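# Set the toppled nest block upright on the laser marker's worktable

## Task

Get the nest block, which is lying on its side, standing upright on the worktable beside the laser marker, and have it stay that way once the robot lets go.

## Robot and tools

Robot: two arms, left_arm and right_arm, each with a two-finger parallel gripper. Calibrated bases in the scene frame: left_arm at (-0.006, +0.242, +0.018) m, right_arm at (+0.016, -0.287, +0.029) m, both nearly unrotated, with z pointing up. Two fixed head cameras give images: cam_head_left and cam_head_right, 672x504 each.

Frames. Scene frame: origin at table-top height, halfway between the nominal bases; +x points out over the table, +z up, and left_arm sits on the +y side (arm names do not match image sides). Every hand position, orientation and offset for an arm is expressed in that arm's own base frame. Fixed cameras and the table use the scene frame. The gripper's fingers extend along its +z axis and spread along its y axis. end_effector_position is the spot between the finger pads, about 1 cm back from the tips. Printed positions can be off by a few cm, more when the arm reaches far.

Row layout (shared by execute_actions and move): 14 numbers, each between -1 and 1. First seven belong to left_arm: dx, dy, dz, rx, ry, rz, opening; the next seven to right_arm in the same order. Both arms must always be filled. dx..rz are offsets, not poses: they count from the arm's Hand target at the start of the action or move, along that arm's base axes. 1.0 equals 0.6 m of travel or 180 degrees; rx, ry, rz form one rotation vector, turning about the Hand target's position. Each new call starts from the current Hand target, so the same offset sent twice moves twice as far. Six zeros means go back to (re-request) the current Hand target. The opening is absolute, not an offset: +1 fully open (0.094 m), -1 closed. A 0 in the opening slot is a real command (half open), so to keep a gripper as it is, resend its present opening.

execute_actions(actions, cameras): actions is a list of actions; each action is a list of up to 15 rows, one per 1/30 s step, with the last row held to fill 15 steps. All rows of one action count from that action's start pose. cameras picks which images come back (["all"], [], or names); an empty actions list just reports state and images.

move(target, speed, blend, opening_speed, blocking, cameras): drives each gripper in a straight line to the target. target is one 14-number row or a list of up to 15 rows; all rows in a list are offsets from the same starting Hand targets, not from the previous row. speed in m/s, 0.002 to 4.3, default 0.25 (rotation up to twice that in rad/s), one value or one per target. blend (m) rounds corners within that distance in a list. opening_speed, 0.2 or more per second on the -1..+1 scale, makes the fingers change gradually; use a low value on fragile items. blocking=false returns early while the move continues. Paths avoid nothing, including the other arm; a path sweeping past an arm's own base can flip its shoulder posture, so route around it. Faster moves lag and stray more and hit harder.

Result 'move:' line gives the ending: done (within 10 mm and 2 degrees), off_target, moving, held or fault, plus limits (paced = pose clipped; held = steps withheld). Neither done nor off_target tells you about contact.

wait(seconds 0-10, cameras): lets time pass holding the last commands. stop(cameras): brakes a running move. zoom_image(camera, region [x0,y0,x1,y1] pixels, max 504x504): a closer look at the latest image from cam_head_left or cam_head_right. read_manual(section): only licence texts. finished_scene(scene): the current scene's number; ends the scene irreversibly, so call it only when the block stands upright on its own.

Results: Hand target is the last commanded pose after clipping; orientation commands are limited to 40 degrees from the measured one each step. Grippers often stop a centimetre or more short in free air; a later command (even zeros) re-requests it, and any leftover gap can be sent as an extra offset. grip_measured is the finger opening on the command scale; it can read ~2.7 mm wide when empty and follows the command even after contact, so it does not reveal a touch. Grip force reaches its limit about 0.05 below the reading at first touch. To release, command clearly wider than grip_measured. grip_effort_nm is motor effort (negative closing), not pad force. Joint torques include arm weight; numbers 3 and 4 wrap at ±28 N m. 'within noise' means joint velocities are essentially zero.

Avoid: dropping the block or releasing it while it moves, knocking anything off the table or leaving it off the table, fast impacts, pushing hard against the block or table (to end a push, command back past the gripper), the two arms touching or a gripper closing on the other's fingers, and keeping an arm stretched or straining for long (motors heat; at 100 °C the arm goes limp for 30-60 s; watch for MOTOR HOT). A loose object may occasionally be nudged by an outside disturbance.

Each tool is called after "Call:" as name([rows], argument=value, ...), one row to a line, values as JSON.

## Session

Call:
execute_actions(actions=[])

Scene clock: 0.00 s.
left_arm: end_effector_position=(+0.8007, -0.0754, +0.1250) grip_measured=+1.000 grip_effort_nm=n/a end_effector_quat_wxyz=(+0.472, -0.071, +0.837, -0.269) | right_arm: end_effector_position=(+0.8759, +0.1960, +0.2860) grip_measured=+1.000 grip_effort_nm=n/a end_effector_quat_wxyz=(+0.483, -0.046, +0.762, +0.429)
Joint positions: left_arm=[-0.014 2.082 1.533 0.09 0.381 -0.422 0.094] | right_arm=[0.101 2.239 2.094 -0.07 -0.675 0.53 0.094]
Joint velocities: within noise
Joint torques (N m): no reading
Heat: left arm: hottest waist 23 °C; right arm: hottest waist 24 °C.
Hand target: left_arm +0.8095, -0.0756, +0.1456; +0.488, -0.066, +0.827, -0.270 | right_arm +0.8804, +0.1964, +0.2898; +0.488, -0.049, +0.758, +0.429
Tool commands: left_gripper/opening=+1.0 right_gripper/opening=+1.0

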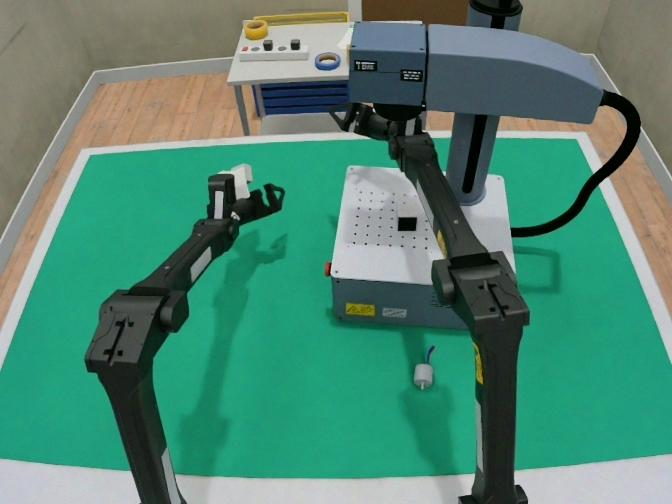

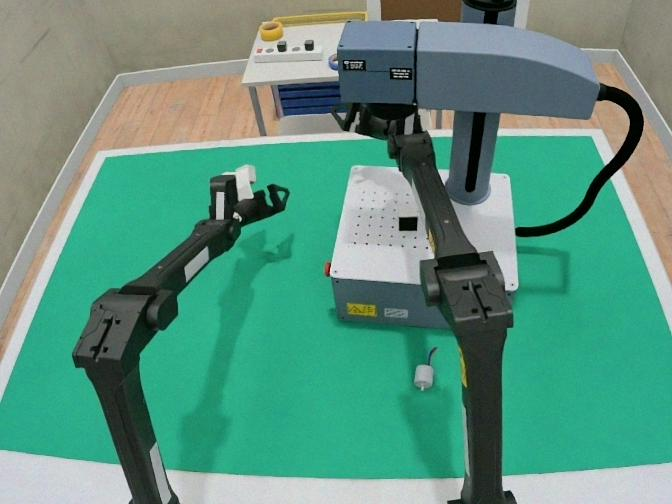

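Call:
zoom_image(camera="cam_head_left", region=[330, 160, 530, 310])

Call:
zoom_image(camera="cam_head_right", region=[380, 195, 440, 245])

Call:
zoom_image(camera="cam_head_left", region=[380, 195, 440, 245])

Scaled by 2.520 from the camera's 672x504 image, which has a finer 960x720 frame.

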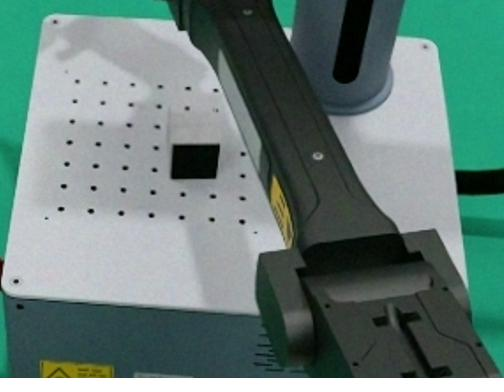

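Scaled by 8.400 from the camera's 672x504 image, which has a finer 960x720 frame.

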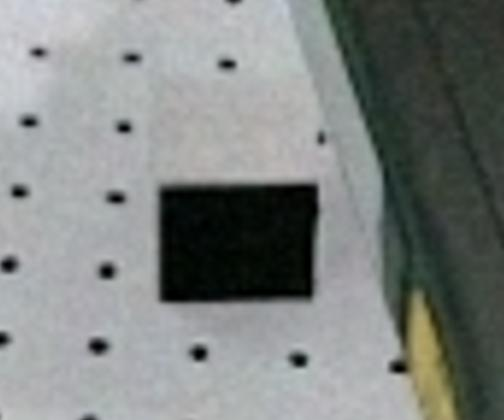

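Scaled by 8.400 from the camera's 672x504 image, which has a finer 960x720 frame.

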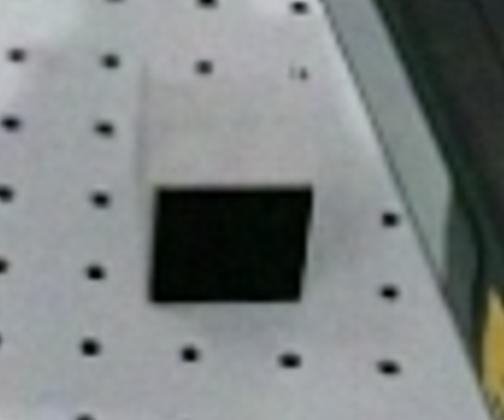

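Call:
move([
  [0,0.03,0.1,0,0,0,1,0,0,-0.08,0,0,0,1],
  [-0.3,0.075,0.3,0.077,-0.045,-0.15,1,-0.37,0.08,-0.08,0,0,0,1],
  [-0.5,0.075,0.33,0.1542,-0.0905,-0.3002,0.8,-0.53,-0.205,0.05,-0.2744,0.2419,-0.0952,0.8],
], speed=0.3, blend=0.015, cameras=["all"])

Call:
zoom_image(camera="cam_head_left", region=[350, 180, 470, 280])

Call:
zoom_image(camera="cam_head_right", region=[350, 180, 470, 280])

Scene clock: 12.13 s.
left_arm: end_effector_position=(+0.5009, -0.0399, +0.3174) grip_measured=+0.803 grip_effort_nm=-0.042 end_effector_quat_wxyz=(+0.402, +0.457, +0.740, -0.287) | right_arm: end_effector_position=(+0.5456, +0.0797, +0.3076) grip_measured=+0.803 grip_effort_nm=-0.120 end_effector_quat_wxyz=(+0.162, +0.020, +0.987, -0.002)
Joint positions: left_arm=[0.215 1.473 1.374 -1.176 1.006 1.157 0.085] | right_arm=[0.165 1.581 1.666 -1.337 0.063 0.196 0.085]
Joint torques (N m): left_arm=[2.02 -13.74 12.93 0.5 0.51 0.14] | right_arm=[0.03 -12.45 16.7 0.42 0.11 -0.11]
Heat: left arm: hottest elbow 26 °C; right arm: hottest shoulder 25 °C.
Hand target: left_arm +0.5095, -0.0306, +0.3436; +0.422, +0.464, +0.732, -0.268 | right_arm +0.5624, +0.0735, +0.3199; +0.174, +0.021, +0.985, -0.004
Off the commanded pose: left_arm 0.029 m, 3 deg | right_arm 0.022 m, 1 deg.
move: off_target (left_arm, right_arm); target 3's new opening was sent with left_arm's hand 0.029 m and 3 deg from that target

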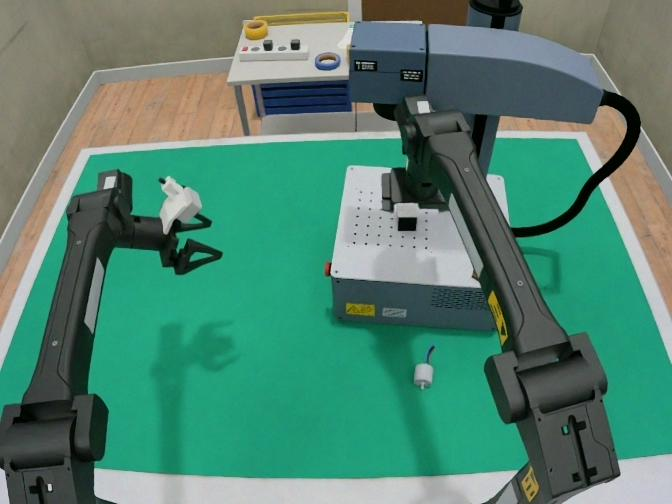

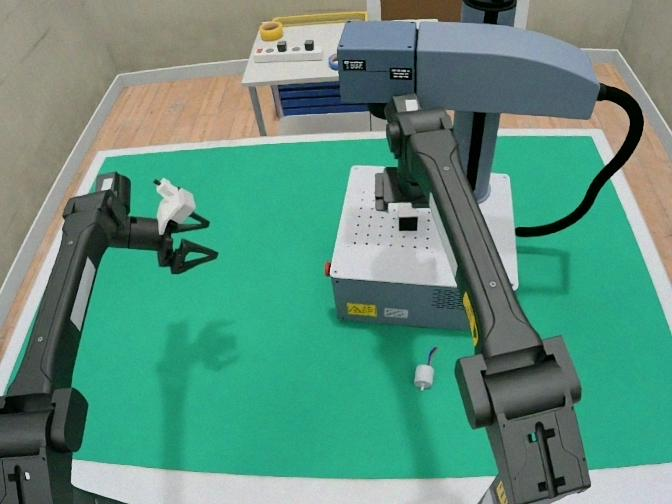

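Scaled by 4.200 from the camera's 672x504 image, which has a finer 960x720 frame.

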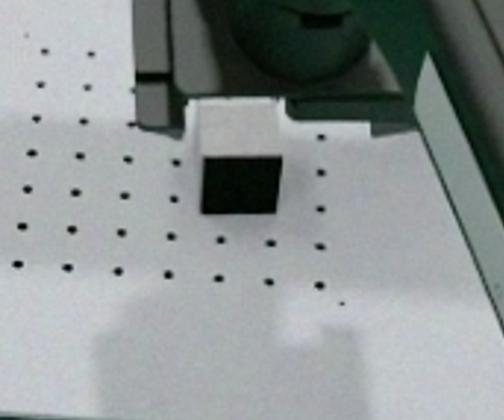

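Scaled by 4.200 from the camera's 672x504 image, which has a finer 960x720 frame.

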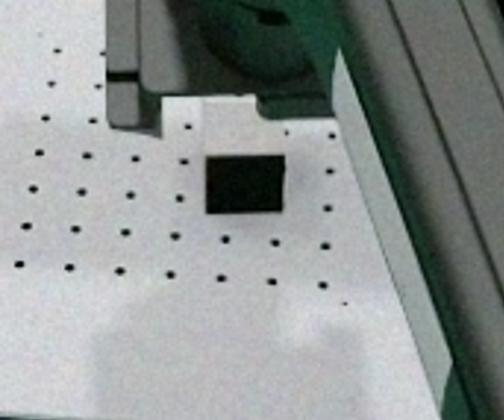

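Call:
move(target=[0,0,0,0,0,0,0.8,0.156,-0.027,-0.17,0,0,0,0.8], speed=0.15, cameras=["all"])

Call:
zoom_image(camera="cam_head_left", region=[350, 180, 470, 280])

Call:
zoom_image(camera="cam_head_right", region=[350, 180, 470, 280])

Scene clock: 14.73 s.
left_arm: end_effector_position=(+0.5009, -0.0397, +0.3174) grip_measured=+0.802 grip_effort_nm=-0.037 end_effector_quat_wxyz=(+0.402, +0.457, +0.740, -0.287) | right_arm: end_effector_position=(+0.5659, +0.0833, +0.3012) grip_measured=+0.802 grip_effort_nm=-0.125 end_effector_quat_wxyz=(+0.197, -0.002, +0.980, +0.006)
Joint positions: left_arm=[0.215 1.473 1.374 -1.176 1.006 1.158 0.085] | right_arm=[0.162 1.588 1.641 -1.23 0.051 0.147 0.085]
Joint torques (N m): left_arm=[2.02 -13.74 12.94 0.46 0.51 0.14] | right_arm=[-3.78 1.79 15.51 5.72 -0.27 -0.14]
Heat: left arm: hottest elbow 26 °C; right arm: hottest elbow 26 °C.
Hand target: left_arm +0.5096, -0.0305, +0.3436; +0.422, +0.463, +0.732, -0.268 | right_arm +0.6561, +0.0572, +0.2177; +0.174, +0.022, +0.985, -0.004
Off the commanded pose: left_arm 0.029 m, 3 deg | right_arm 0.125 m, 4 deg.
move: off_target (left_arm, right_arm)

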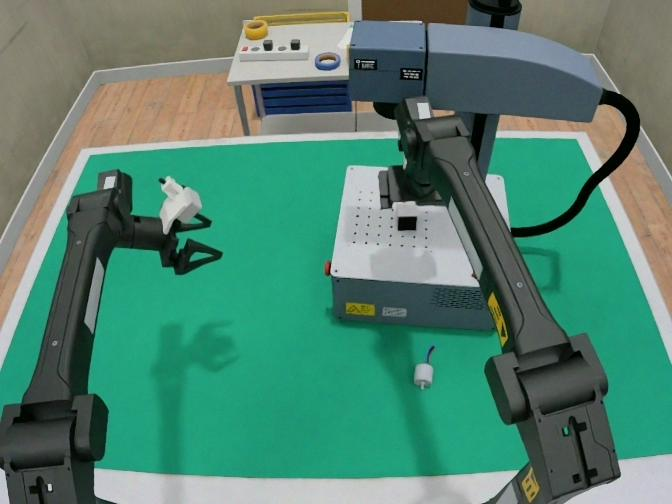

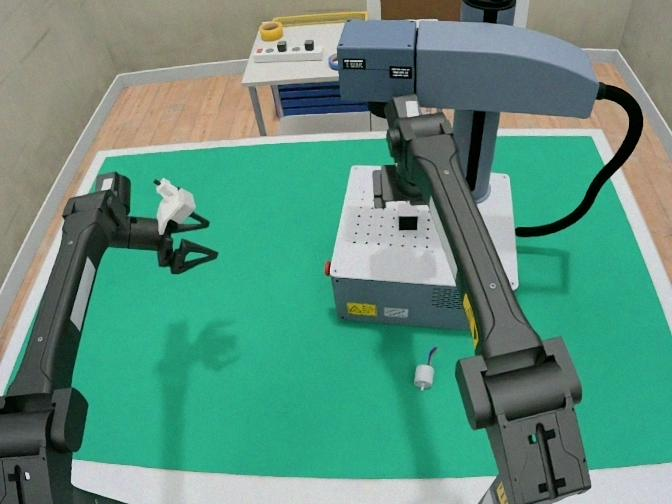

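Scaled by 4.200 from the camera's 672x504 image, which has a finer 960x720 frame.

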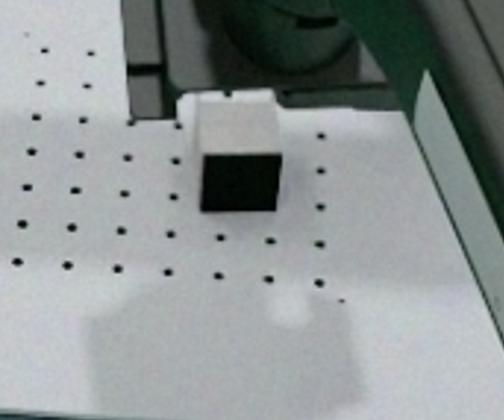

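Scaled by 4.200 from the camera's 672x504 image, which has a finer 960x720 frame.

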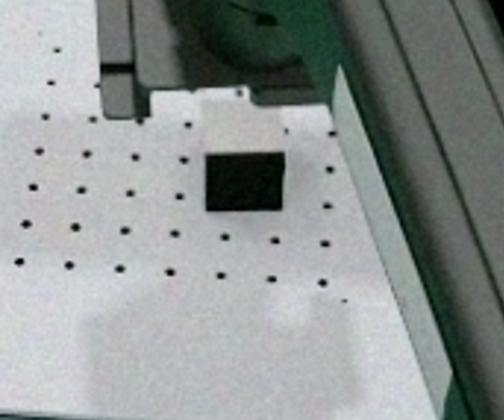

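Call:
move([
  [0,0,0,0,0,0,0.8,-0.24,0.03,0.13,0,0,0,0.8],
  [0,0,0,0,0,0,0.8,-0.175,0.012,0.065,-0.009,-0.211,0,0.8],
], speed=0.3, cameras=["all"])

Call:
zoom_image(camera="cam_head_left", region=[350, 180, 470, 280])

Call:
zoom_image(camera="cam_head_right", region=[350, 180, 470, 280])

Scene clock: 19.27 s.
left_arm: end_effector_position=(+0.5009, -0.0397, +0.3174) grip_measured=+0.802 grip_effort_nm=-0.042 end_effector_quat_wxyz=(+0.402, +0.457, +0.740, -0.287) | right_arm: end_effector_position=(+0.5527, +0.0576, +0.2600) grip_measured=+0.802 grip_effort_nm=-0.129 end_effector_quat_wxyz=(+0.483, +0.030, +0.875, -0.009)
Joint positions: left_arm=[0.215 1.473 1.374 -1.176 1.006 1.158 0.085] | right_arm=[0.16 1.306 0.981 -0.247 0.18 0.131 0.085]
Joint torques (N m): left_arm=[2.08 -13.74 12.96 0.5 0.51 0.13] | right_arm=[1.73 -9.64 10.93 2.71 0.08 -0.16]
Heat: left arm: hottest elbow 27 °C; right arm: hottest elbow 28 °C.
Hand target: left_arm +0.5096, -0.0305, +0.3436; +0.422, +0.463, +0.732, -0.268 | right_arm +0.5510, +0.0644, +0.2566; +0.485, +0.019, +0.874, -0.010
Off the commanded pose: left_arm 0.029 m, 3 deg | right_arm 0.008 m, 1 deg.
move: off_target (left_arm)

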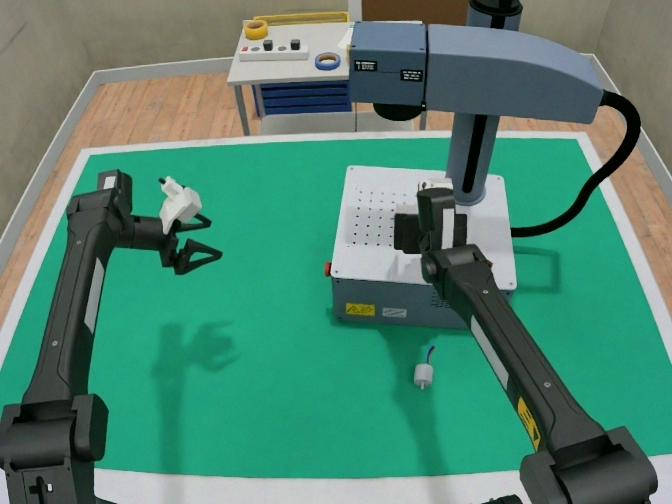

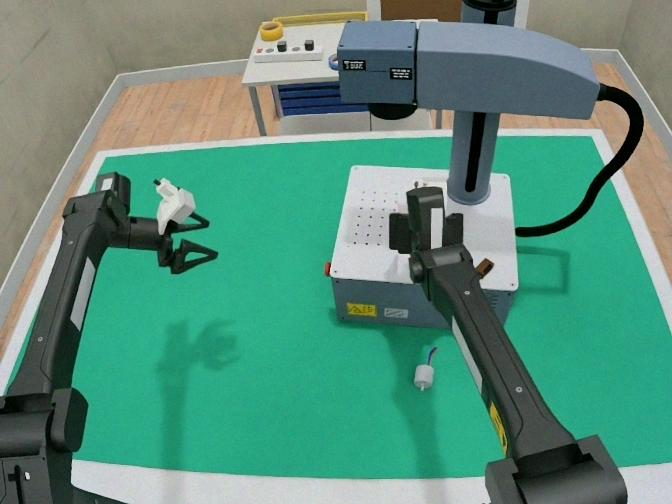

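Scaled by 4.200 from the camera's 672x504 image, which has a finer 960x720 frame.

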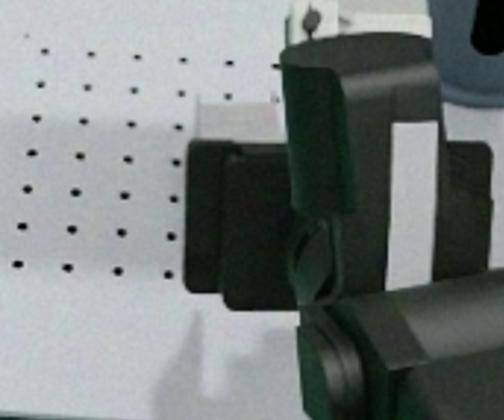

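Scaled by 4.200 from the camera's 672x504 image, which has a finer 960x720 frame.

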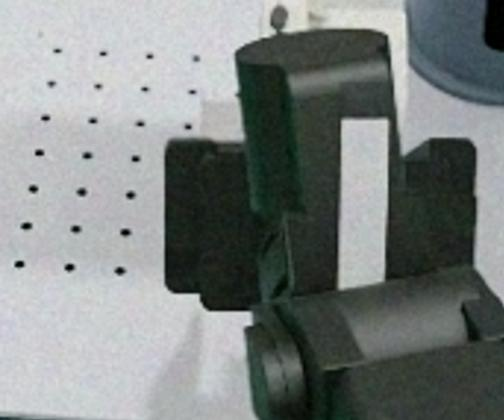

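Call:
move(target=[0,0,0,0,0,0,0.8,0.09,0.03,-0.075,0,0,0,0.8], speed=0.12)

Scene clock: 21.60 s.
left_arm: end_effector_position=(+0.5009, -0.0397, +0.3174) grip_measured=+0.802 grip_effort_nm=-0.037 end_effector_quat_wxyz=(+0.402, +0.457, +0.740, -0.287) | right_arm: end_effector_position=(+0.5848, +0.0705, +0.1866) grip_measured=+0.802 grip_effort_nm=-0.120 end_effector_quat_wxyz=(+0.460, +0.023, +0.887, -0.017)
Joint positions: left_arm=[0.215 1.473 1.374 -1.176 1.006 1.158 0.085] | right_arm=[0.177 1.485 0.981 -0.124 0.195 0.13 0.085]
Joint torques (N m): left_arm=[2.02 -13.8 12.98 0.5 0.51 0.13] | right_arm=[2.67 -11.22 16.02 2.59 0.17 -0.11]
Heat: left arm: hottest elbow 28 °C; right arm: hottest elbow 29 °C.
Hand target: left_arm +0.5096, -0.0305, +0.3436; +0.422, +0.463, +0.732, -0.268 | right_arm +0.6050, +0.0823, +0.2118; +0.485, +0.019, +0.874, -0.010
Off the commanded pose: left_arm 0.029 m, 3 deg | right_arm 0.034 m, 3 deg.
move: off_target (left_arm, right_arm)

Call:
move(target=[0,0,0,0,0,0,0.8,0.1,-0.007,0.01,0,-0.022,0,0.8], speed=0.12, cameras=["all"])

Call:
zoom_image(camera="cam_head_left", region=[350, 180, 470, 280])

Call:
zoom_image(camera="cam_head_right", region=[350, 180, 470, 280])

Scene clock: 23.50 s.
left_arm: end_effector_position=(+0.5009, -0.0397, +0.3174) grip_measured=+0.802 grip_effort_nm=-0.042 end_effector_quat_wxyz=(+0.402, +0.457, +0.740, -0.287) | right_arm: end_effector_position=(+0.6424, +0.0824, +0.1976) grip_measured=+0.802 grip_effort_nm=-0.115 end_effector_quat_wxyz=(+0.494, +0.018, +0.869, -0.009)
Joint positions: left_arm=[0.215 1.473 1.374 -1.176 1.006 1.158 0.085] | right_arm=[0.177 1.608 1.11 -0.049 0.186 0.115 0.085]
Joint torques (N m): left_arm=[1.96 -13.68 12.96 0.51 0.51 0.13] | right_arm=[0.15 -12.92 16.14 2.48 -0.25 -0.18]
Heat: left arm: hottest elbow 28 °C; right arm: hottest elbow 29 °C.
Hand target: left_arm +0.5096, -0.0305, +0.3436; +0.422, +0.463, +0.732, -0.268 | right_arm +0.6650, +0.0782, +0.2176; +0.515, +0.020, +0.857, -0.010
Off the commanded pose: left_arm 0.029 m, 3 deg | right_arm 0.031 m, 3 deg.
move: off_target (left_arm, right_arm)

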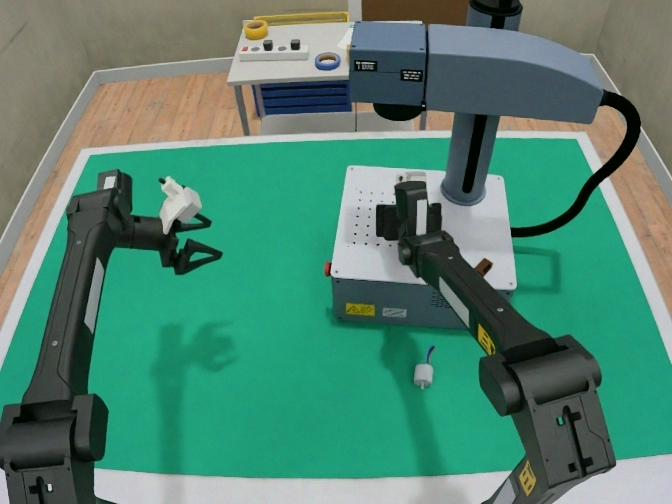

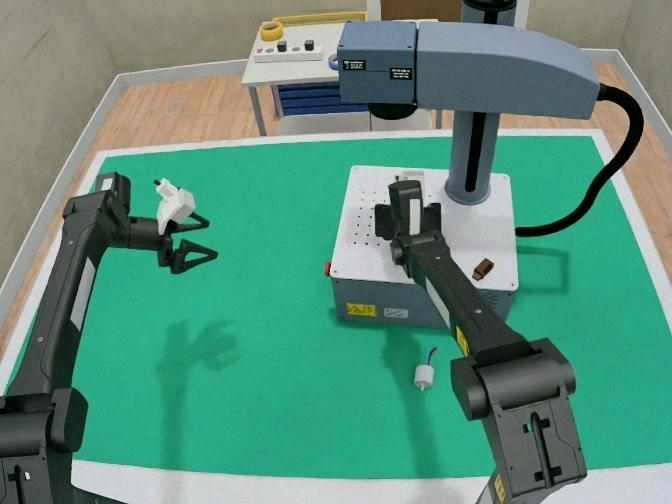

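Scaled by 4.200 from the camera's 672x504 image, which has a finer 960x720 frame.

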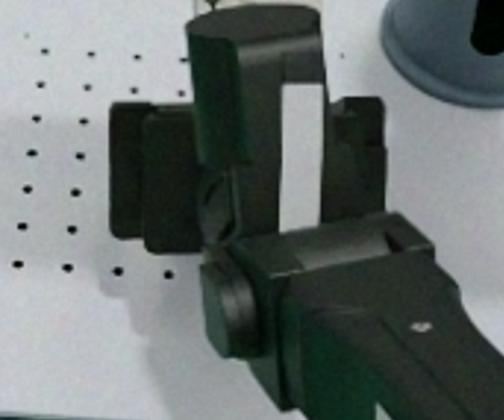

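Scaled by 4.200 from the camera's 672x504 image, which has a finer 960x720 frame.

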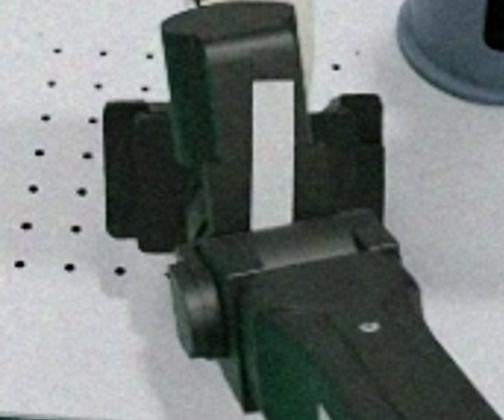

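Call:
move(target=[0,0,0,0,0,0,0.8,0.003,-0.012,-0.025,0,0,0,0.8], speed=0.1)

Scene clock: 25.10 s.
left_arm: end_effector_position=(+0.5009, -0.0397, +0.3174) grip_measured=+0.802 grip_effort_nm=-0.042 end_effector_quat_wxyz=(+0.402, +0.457, +0.740, -0.287) | right_arm: end_effector_position=(+0.6499, +0.0773, +0.1903) grip_measured=+0.802 grip_effort_nm=-0.120 end_effector_quat_wxyz=(+0.500, +0.019, +0.866, -0.007)
Joint positions: left_arm=[0.215 1.473 1.374 -1.176 1.006 1.158 0.085] | right_arm=[0.164 1.632 1.11 -0.01 0.173 0.108 0.085]
Joint torques (N m): left_arm=[2.08 -13.74 12.94 0.49 0.52 0.13] | right_arm=[0.26 -13.33 14.69 2.67 -0.22 -0.18]
Heat: left arm: hottest elbow 28 °C; right arm: hottest elbow 30 °C.
Hand target: left_arm +0.5096, -0.0305, +0.3436; +0.422, +0.463, +0.732, -0.268 | right_arm +0.6668, +0.0712, +0.2026; +0.515, +0.019, +0.857, -0.009
Off the commanded pose: left_arm 0.029 m, 3 deg | right_arm 0.022 m, 2 deg.
move: off_target (left_arm, right_arm)

Call:
move(target=[0,0,0,0,0,0,0.8,0,0,-0.01,0,0,0,-0.4], opening_speed=0.7, cameras=["all"])

Call:
zoom_image(camera="cam_head_left", region=[350, 180, 470, 280])

Scene clock: 27.50 s.
left_arm: end_effector_position=(+0.5009, -0.0397, +0.3174) grip_measured=+0.802 grip_effort_nm=-0.037 end_effector_quat_wxyz=(+0.402, +0.457, +0.740, -0.287) | right_arm: end_effector_position=(+0.6522, +0.0780, +0.1894) grip_measured=-0.156 grip_effort_nm=-1.057 end_effector_quat_wxyz=(+0.504, +0.018, +0.863, -0.006)
Joint positions: left_arm=[0.215 1.473 1.374 -1.176 1.006 1.158 0.085] | right_arm=[0.164 1.639 1.11 0.006 0.171 0.107 0.04]
Joint torques (N m): left_arm=[2.02 -13.68 12.93 0.5 0.51 0.12] | right_arm=[0.38 -12.69 13.94 2.69 -0.2 -0.16]
Heat: left arm: hottest elbow 29 °C; right arm: hottest elbow 30 °C.
Hand target: left_arm +0.5096, -0.0305, +0.3436; +0.422, +0.463, +0.732, -0.268 | right_arm +0.6669, +0.0712, +0.1968; +0.515, +0.020, +0.857, -0.009
Off the commanded pose: left_arm 0.029 m, 3 deg | right_arm 0.018 m, 1 deg.
move: off_target (left_arm, right_arm)

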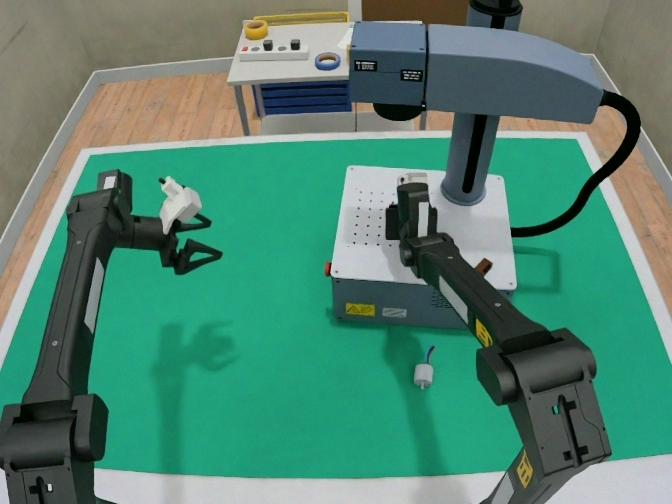

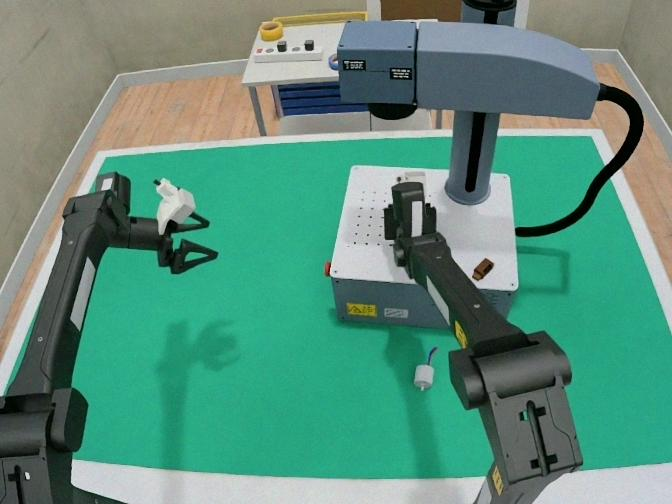

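Scaled by 4.200 from the camera's 672x504 image, which has a finer 960x720 frame.

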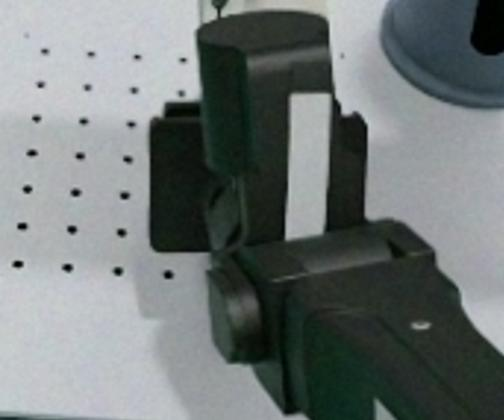

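Call:
move([
  [0,0,0,0,0,0,0.8,-0.03,0,0.05,0,0,0,-0.4],
  [0,0,0,0,0,0,0.8,-0.25,0.05,0.12,0,0,0.1,-0.4],
  [0,0,0,0,0,0,0.8,-0.22,0.24,0.12,-0.0069,0.0053,0.4722,-0.4],
], speed=0.3, blend=0.02, cameras=["all"])

Call:
zoom_image(camera="cam_head_left", region=[320, 180, 470, 290])

Scene clock: 33.27 s.
left_arm: end_effector_position=(+0.5009, -0.0397, +0.3174) grip_measured=+0.802 grip_effort_nm=-0.037 end_effector_quat_wxyz=(+0.402, +0.457, +0.740, -0.287) | right_arm: end_effector_position=(+0.5191, +0.2058, +0.2449) grip_measured=-0.157 grip_effort_nm=-1.057 end_effector_quat_wxyz=(+0.360, -0.554, +0.668, +0.341)
Joint positions: left_arm=[0.215 1.473 1.374 -1.176 1.006 1.158 0.085] | right_arm=[0.118 1.624 1.348 -0.914 -0.992 -1.059 0.04]
Joint torques (N m): left_arm=[2.02 -13.68 12.97 0.51 0.51 0.12] | right_arm=[2.37 -12.98 17.21 0.73 -1.31 -0.12]
Heat: left arm: hottest elbow 30 °C; right arm: hottest elbow 32 °C.
Hand target: left_arm +0.5096, -0.0305, +0.3436; +0.422, +0.463, +0.732, -0.268 | right_arm +0.5349, +0.2152, +0.2687; +0.379, -0.570, +0.649, +0.332
Off the commanded pose: left_arm 0.029 m, 3 deg | right_arm 0.030 m, 4 deg.
move: off_target (left_arm, right_arm); blend cut to 0.0173 m at target 1

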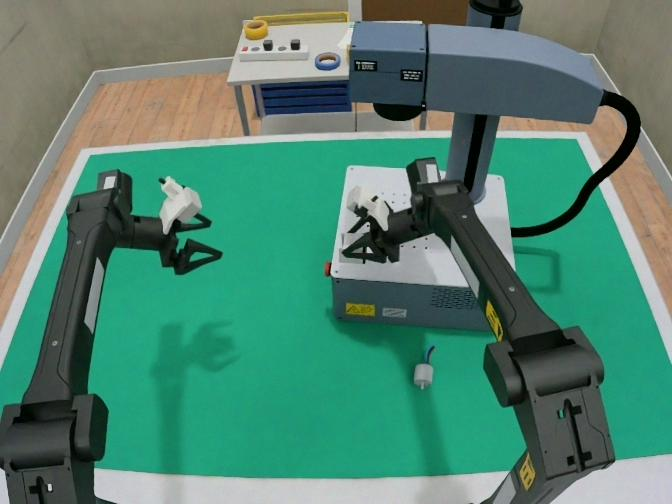

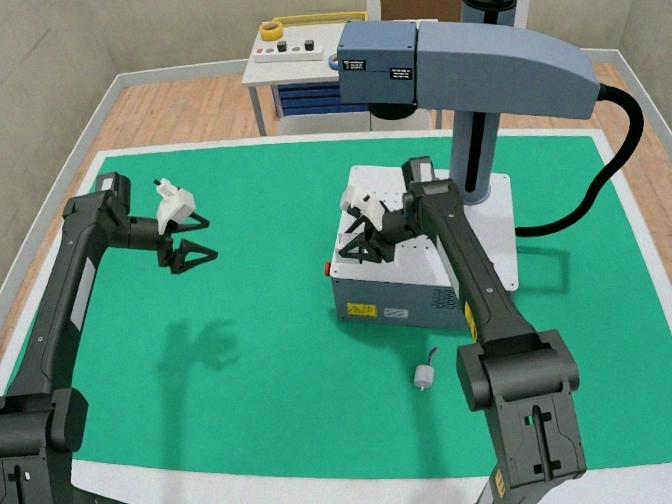

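Scaled by 3.360 from the camera's 672x504 image, which has a finer 960x720 frame.

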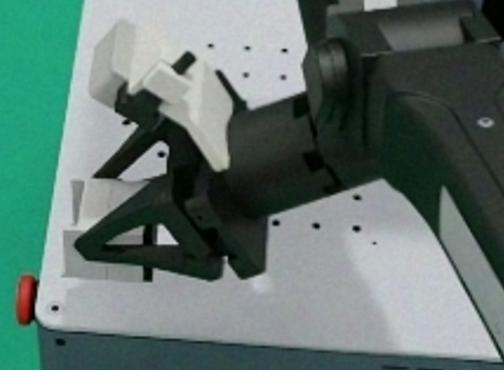

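Call:
move([
  [0,0,0,0,0,0,0.8,0.01,-0.07,0,0,0,0,-0.4],
  [0,0,0,0,0,0,0.8,0.01,-0.07,-0.065,0,0,0,-0.4],
], speed=[0.15,0.08])

Call:
move(target=[0,0,0,0,0,0,0.8,0,0,-0.015,0,0,0,-0.4], speed=0.04, cameras=["all"])

Call:
zoom_image(camera="cam_head_left", region=[320, 190, 440, 290])

Scene clock: 35.23 s.
left_arm: end_effector_position=(+0.5009, -0.0397, +0.3174) grip_measured=+0.802 grip_effort_nm=-0.046 end_effector_quat_wxyz=(+0.402, +0.457, +0.740, -0.287) | right_arm: end_effector_position=(+0.5332, +0.1735, +0.2264) grip_measured=-0.157 grip_effort_nm=-1.053 end_effector_quat_wxyz=(+0.368, -0.564, +0.658, +0.337)
Joint positions: left_arm=[0.215 1.473 1.374 -1.176 1.006 1.158 0.085] | right_arm=[0.051 1.681 1.372 -0.975 -1.02 -1.205 0.04]
Joint torques (N m): left_arm=[1.96 -13.8 12.94 0.51 0.51 0.13] | right_arm=[1.44 -13.98 12.41 1.5 -1.3 -0.22]
Heat: left arm: hottest elbow 30 °C; right arm: hottest elbow 33 °C.
Hand target: left_arm +0.5096, -0.0305, +0.3436; +0.422, +0.463, +0.732, -0.268 | right_arm +0.5409, +0.1730, +0.2299; +0.380, -0.570, +0.649, +0.332
Off the commanded pose: left_arm 0.029 m, 3 deg | right_arm 0.008 m, 2 deg.
move: off_target (left_arm)

Scene clock: 36.10 s.
left_arm: end_effector_position=(+0.5009, -0.0397, +0.3174) grip_measured=+0.802 grip_effort_nm=-0.037 end_effector_quat_wxyz=(+0.402, +0.457, +0.740, -0.287) | right_arm: end_effector_position=(+0.5372, +0.1737, +0.2241) grip_measured=-0.157 grip_effort_nm=-1.053 end_effector_quat_wxyz=(+0.374, -0.567, +0.655, +0.333)
Joint positions: left_arm=[0.215 1.473 1.374 -1.176 1.006 1.158 0.085] | right_arm=[0.051 1.687 1.372 -0.953 -1.021 -1.205 0.04]
Joint torques (N m): left_arm=[2.02 -13.68 12.94 0.47 0.51 0.13] | right_arm=[1.55 -14.45 10.88 1.22 -1.35 -0.11]
Heat: left arm: hottest elbow 30 °C; right arm: hottest elbow 34 °C.
Hand target: left_arm +0.5096, -0.0305, +0.3436; +0.422, +0.463, +0.732, -0.268 | right_arm +0.5410, +0.1730, +0.2207; +0.379, -0.569, +0.649, +0.332
Off the commanded pose: left_arm 0.029 m, 3 deg | right_arm 0.005 m, 1 deg.
move: off_target (left_arm)

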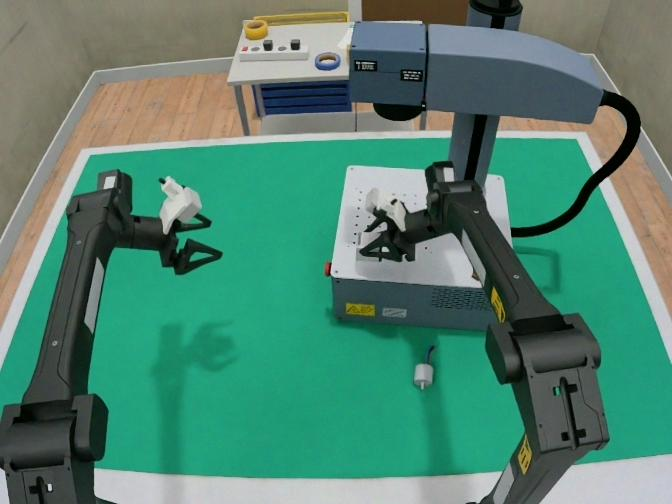

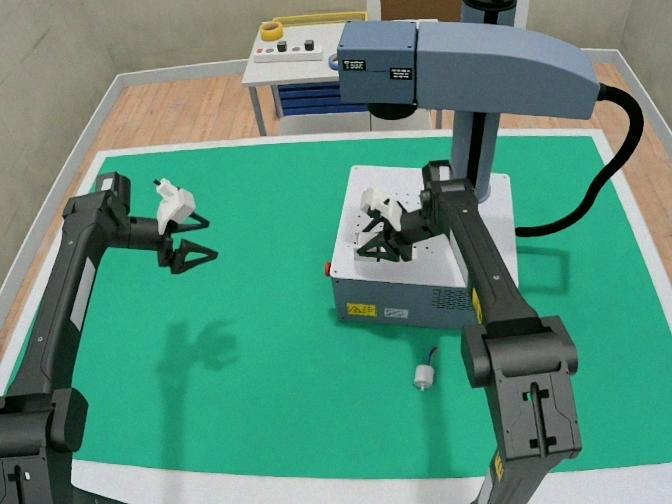

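Scaled by 4.200 from the camera's 672x504 image, which has a finer 960x720 frame.

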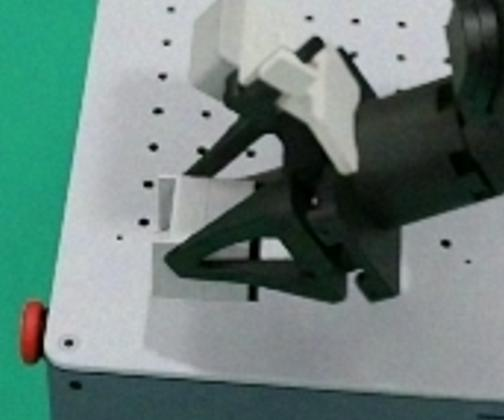

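Call:
move(target=[0,0,0,0,0,0,0.8,0,0,-0.04,0,0,0,-0.4], speed=0.06)

Call:
move(target=[0,0,0,0,0,0,0.8,0,0,-0.015,0,0,0,-0.4], speed=0.04, cameras=["all"])

Call:
zoom_image(camera="cam_head_left", region=[320, 190, 440, 290])

Scene clock: 37.67 s.
left_arm: end_effector_position=(+0.5009, -0.0397, +0.3174) grip_measured=+0.802 grip_effort_nm=-0.037 end_effector_quat_wxyz=(+0.402, +0.457, +0.740, -0.287) | right_arm: end_effector_position=(+0.5386, +0.1738, +0.1993) grip_measured=-0.157 grip_effort_nm=-1.053 end_effector_quat_wxyz=(+0.374, -0.567, +0.654, +0.333)
Joint positions: left_arm=[0.215 1.473 1.374 -1.176 1.006 1.158 0.085] | right_arm=[0.051 1.713 1.337 -0.893 -1.021 -1.207 0.04]
Joint torques (N m): left_arm=[1.96 -13.68 12.93 0.47 0.5 0.13] | right_arm=[1.08 -14.39 10.58 1.17 -1.27 -0.09]
Heat: left arm: hottest elbow 31 °C; right arm: hottest elbow 34 °C.
Hand target: left_arm +0.5096, -0.0305, +0.3436; +0.422, +0.463, +0.732, -0.268 | right_arm +0.5410, +0.1731, +0.1967; +0.380, -0.570, +0.649, +0.332
Off the commanded pose: left_arm 0.029 m, 3 deg | right_arm 0.004 m, 1 deg.
move: off_target (left_arm)

Scene clock: 38.53 s.
left_arm: end_effector_position=(+0.5009, -0.0397, +0.3174) grip_measured=+0.802 grip_effort_nm=-0.037 end_effector_quat_wxyz=(+0.402, +0.457, +0.740, -0.287) | right_arm: end_effector_position=(+0.5388, +0.1738, +0.1929) grip_measured=-0.157 grip_effort_nm=-1.053 end_effector_quat_wxyz=(+0.376, -0.568, +0.653, +0.332)
Joint positions: left_arm=[0.215 1.473 1.374 -1.176 1.006 1.158 0.085] | right_arm=[0.051 1.718 1.326 -0.871 -1.021 -1.207 0.04]
Joint torques (N m): left_arm=[2.02 -13.74 12.96 0.49 0.51 0.13] | right_arm=[1.26 -14.97 10.25 1.35 -1.27 -0.13]
Heat: left arm: hottest elbow 31 °C; right arm: hottest elbow 34 °C.
Hand target: left_arm +0.5096, -0.0305, +0.3436; +0.422, +0.463, +0.732, -0.268 | right_arm +0.5409, +0.1730, +0.1878; +0.380, -0.570, +0.649, +0.332
Off the commanded pose: left_arm 0.029 m, 3 deg | right_arm 0.006 m, 1 deg.
move: off_target (left_arm)

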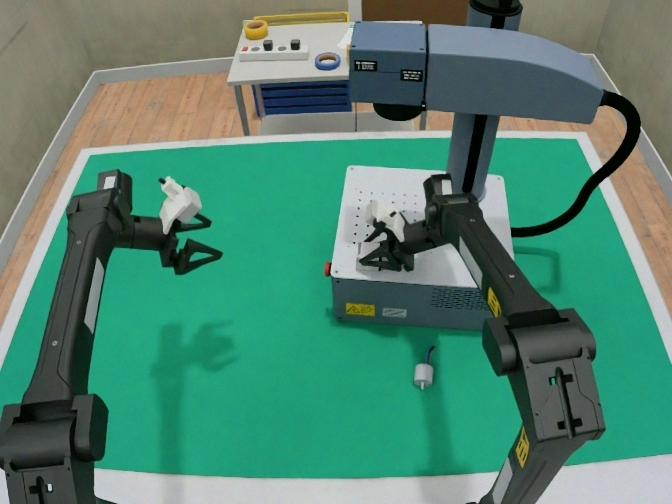

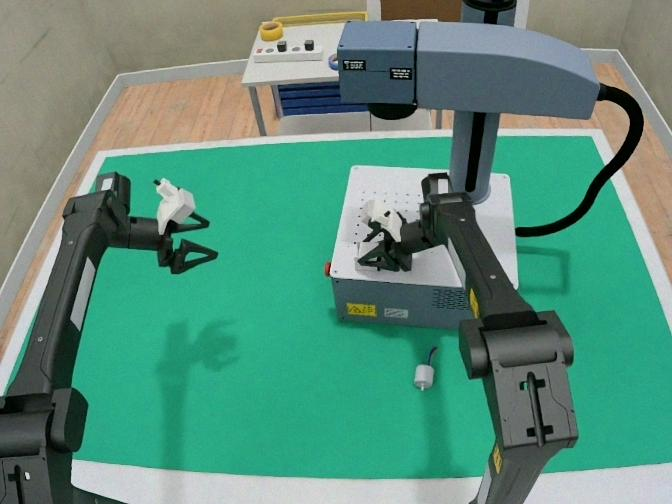

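Scaled by 4.200 from the camera's 672x504 image, which has a finer 960x720 frame.

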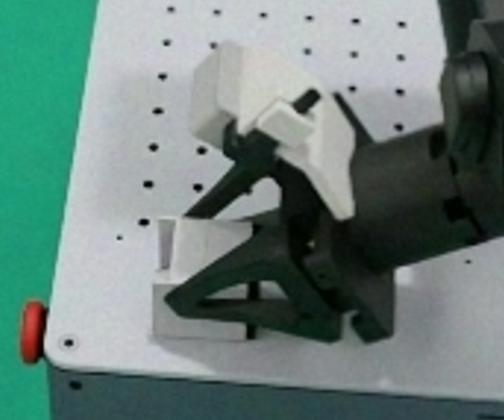

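Call:
move(target=[0,0,0,0,0,0,0.8,0,0,-0.02,0,0,0,-0.4], speed=0.04, cameras=["cam_head_left"])

Scene clock: 41.33 s.
left_arm: end_effector_position=(+0.5009, -0.0397, +0.3174) grip_measured=+0.802 grip_effort_nm=-0.032 end_effector_quat_wxyz=(+0.402, +0.457, +0.740, -0.287) | right_arm: end_effector_position=(+0.5397, +0.1744, +0.1883) grip_measured=-0.157 grip_effort_nm=-1.048 end_effector_quat_wxyz=(+0.381, -0.569, +0.650, +0.330)
Joint positions: left_arm=[0.215 1.473 1.374 -1.176 1.006 1.158 0.085] | right_arm=[0.051 1.722 1.314 -0.844 -1.026 -1.207 0.04]
Joint torques (N m): left_arm=[2.02 -13.74 12.94 0.47 0.51 0.13] | right_arm=[0.26 -13.92 9.78 1.39 -1.03 -0.17]
Heat: left arm: hottest elbow 31 °C; right arm: hottest elbow 34 °C.
Hand target: left_arm +0.5096, -0.0305, +0.3436; +0.422, +0.463, +0.732, -0.268 | right_arm +0.5410, +0.1730, +0.1757; +0.380, -0.570, +0.649, +0.332
Off the commanded pose: left_arm 0.029 m, 3 deg | right_arm 0.013 m, 0 deg.
move: off_target (left_arm, right_arm)
Images, in order (width x height): cam_head_left 672x504.

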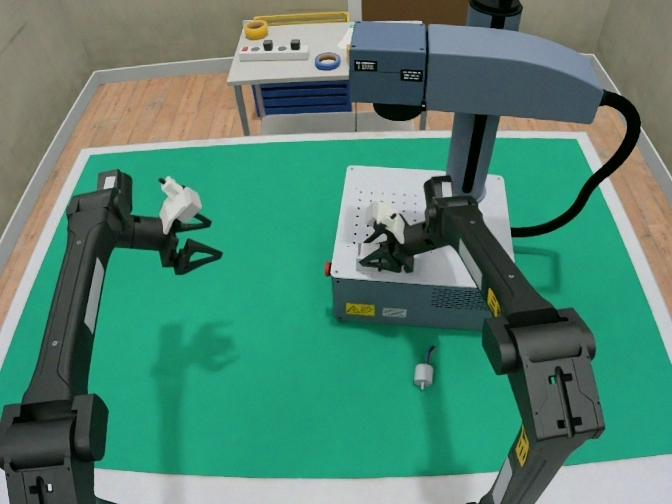

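Call:
move([
  [0,0,0,0,0,0,0.8,0,0,0.012,0,0,0,0.4],
  [0,0,0,0,0,0,0.8,-0.015,-0.2,0.08,0,0,0,0.4],
  [0,0,0,0,0,0,0.8,-0.2,-0.45,0.3,0,0,0,0.4],
  [0,0,0,0,0,0,0.8,-0.35,-0.57,0.33,0,0,0,0.4],
], speed=[0.03,0.08,0.25,0.25], opening_speed=0.7, cameras=["all"])

Call:
zoom_image(camera="cam_head_left", region=[300, 140, 540, 340])

Scene clock: 47.63 s.
left_arm: end_effector_position=(+0.5009, -0.0397, +0.3174) grip_measured=+0.802 grip_effort_nm=-0.037 end_effector_quat_wxyz=(+0.402, +0.457, +0.740, -0.287) | right_arm: end_effector_position=(+0.3351, -0.1663, +0.3775) grip_measured=+0.398 grip_effort_nm=0.071 end_effector_quat_wxyz=(+0.438, -0.484, +0.754, +0.078)
Joint positions: left_arm=[0.215 1.473 1.374 -1.176 1.006 1.158 0.085] | right_arm=[-0.834 1.261 1.375 -1.698 -0.921 -1.982 0.066]
Joint torques (N m): left_arm=[1.96 -13.74 12.92 0.51 0.52 0.13] | right_arm=[0.38 -7.88 9.96 -0.28 -0.75 -0.15]
Heat: left arm: hottest elbow 33 °C; right arm: hottest elbow 34 °C.
Hand target: left_arm +0.5096, -0.0305, +0.3436; +0.422, +0.463, +0.732, -0.268 | right_arm +0.3310, -0.1690, +0.3736; +0.380, -0.570, +0.649, +0.332
Off the commanded pose: left_arm 0.029 m, 3 deg | right_arm 0.006 m, 34 deg.
joint sent to its limit (right arm) — joint 4 (wrist pitch), lower limit. The joint targets are off in orientation, not in position.
move: off_target (left_arm, right_arm)

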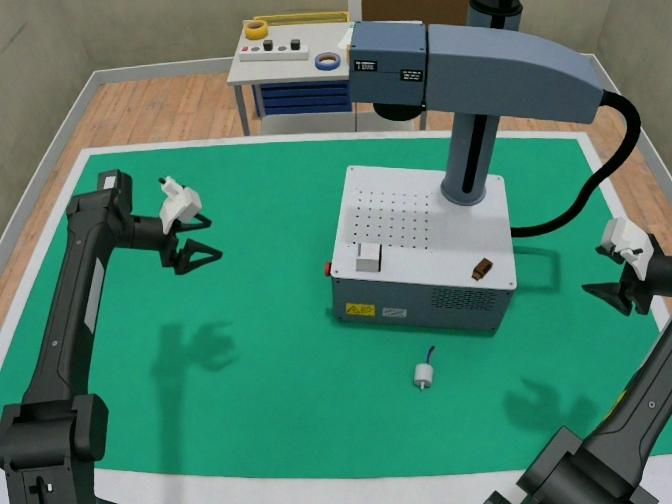

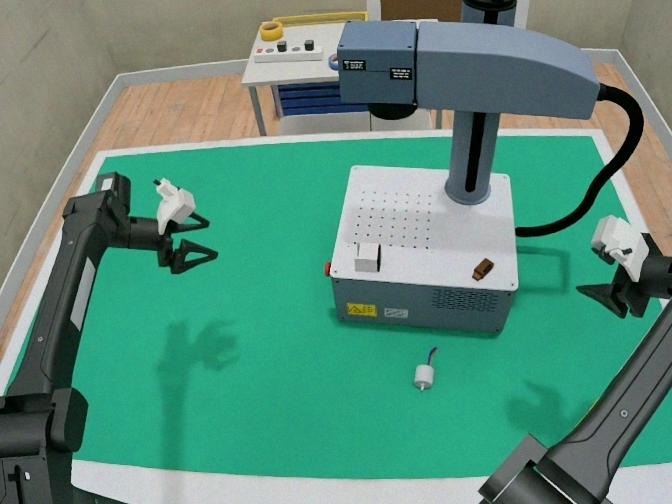

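Scaled by 2.100 from the camera's 672x504 image, which has a finer 960x720 frame.

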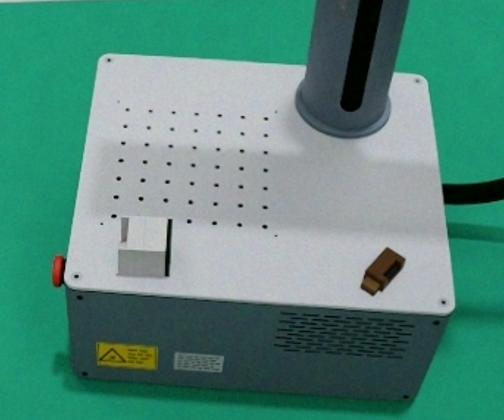

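Call:
move(target=[0.1,-0.32,-0.13,0,0,-0.163,0.8,0,0,0,0,0,0,0.4], speed=0.25, cameras=["all"])

Call:
zoom_image(camera="cam_head_left", region=[250, 140, 490, 340])

Call:
zoom_image(camera="cam_head_right", region=[250, 140, 490, 340])

Scene clock: 51.27 s.
left_arm: end_effector_position=(+0.5545, -0.2177, +0.2446) grip_measured=+0.802 grip_effort_nm=-0.042 end_effector_quat_wxyz=(+0.323, +0.621, +0.605, -0.380) | right_arm: end_effector_position=(+0.3349, -0.1665, +0.3772) grip_measured=+0.398 grip_effort_nm=0.081 end_effector_quat_wxyz=(+0.437, -0.485, +0.754, +0.077)
Joint positions: left_arm=[-0.121 1.856 1.673 -1.34 1.043 1.449 0.085] | right_arm=[-0.834 1.261 1.375 -1.698 -0.919 -1.984 0.066]
Joint torques (N m): left_arm=[0.21 -17.61 13.59 0.1 0.48 0.14] | right_arm=[0.62 -8.23 10.06 -0.12 -0.73 -0.13]
Heat: left arm: hottest elbow 34 °C; right arm: hottest elbow 34 °C.
Hand target: left_arm +0.5695, -0.2225, +0.2657; +0.340, +0.634, +0.591, -0.366 | right_arm +0.3310, -0.1690, +0.3736; +0.380, -0.569, +0.649, +0.332
Off the commanded pose: left_arm 0.026 m, 3 deg | right_arm 0.006 m, 34 deg.
joint sent to its limit (right arm) — joint 4 (wrist pitch), lower limit. The joint targets are off in orientation, not in position.
move: off_target (left_arm, right_arm)

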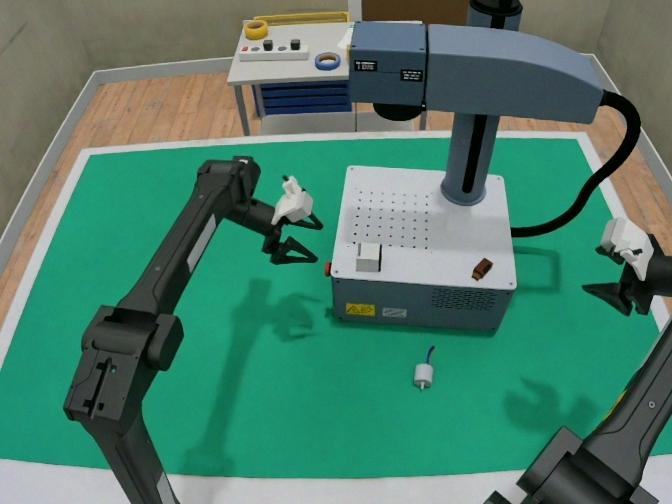

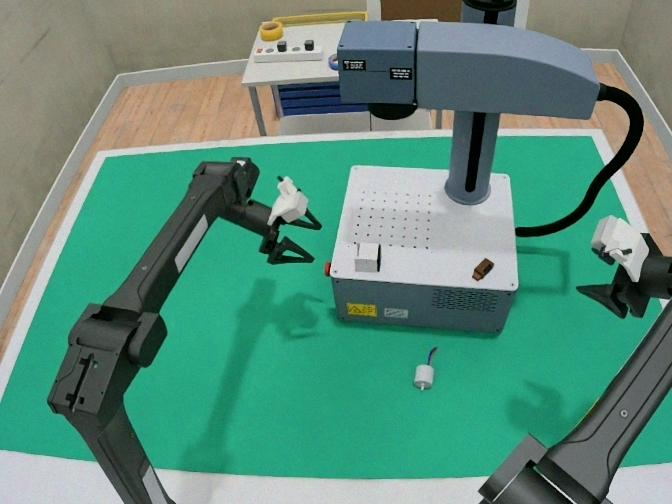

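Scaled by 2.100 from the camera's 672x504 image, which has a finer 960x720 frame.

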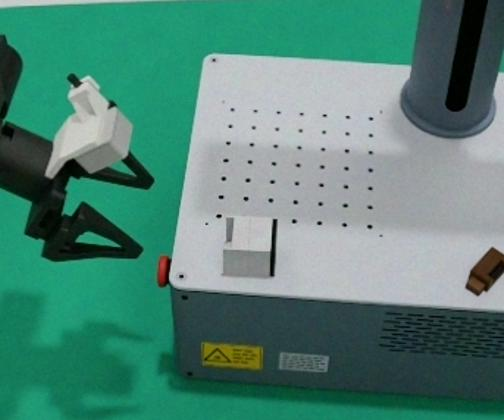

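Scaled by 2.100 from the camera's 672x504 image, which has a finer 960x720 frame.

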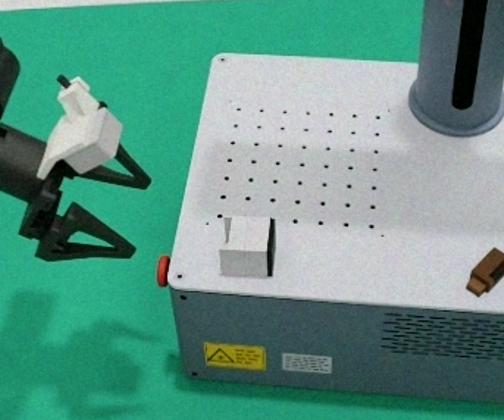

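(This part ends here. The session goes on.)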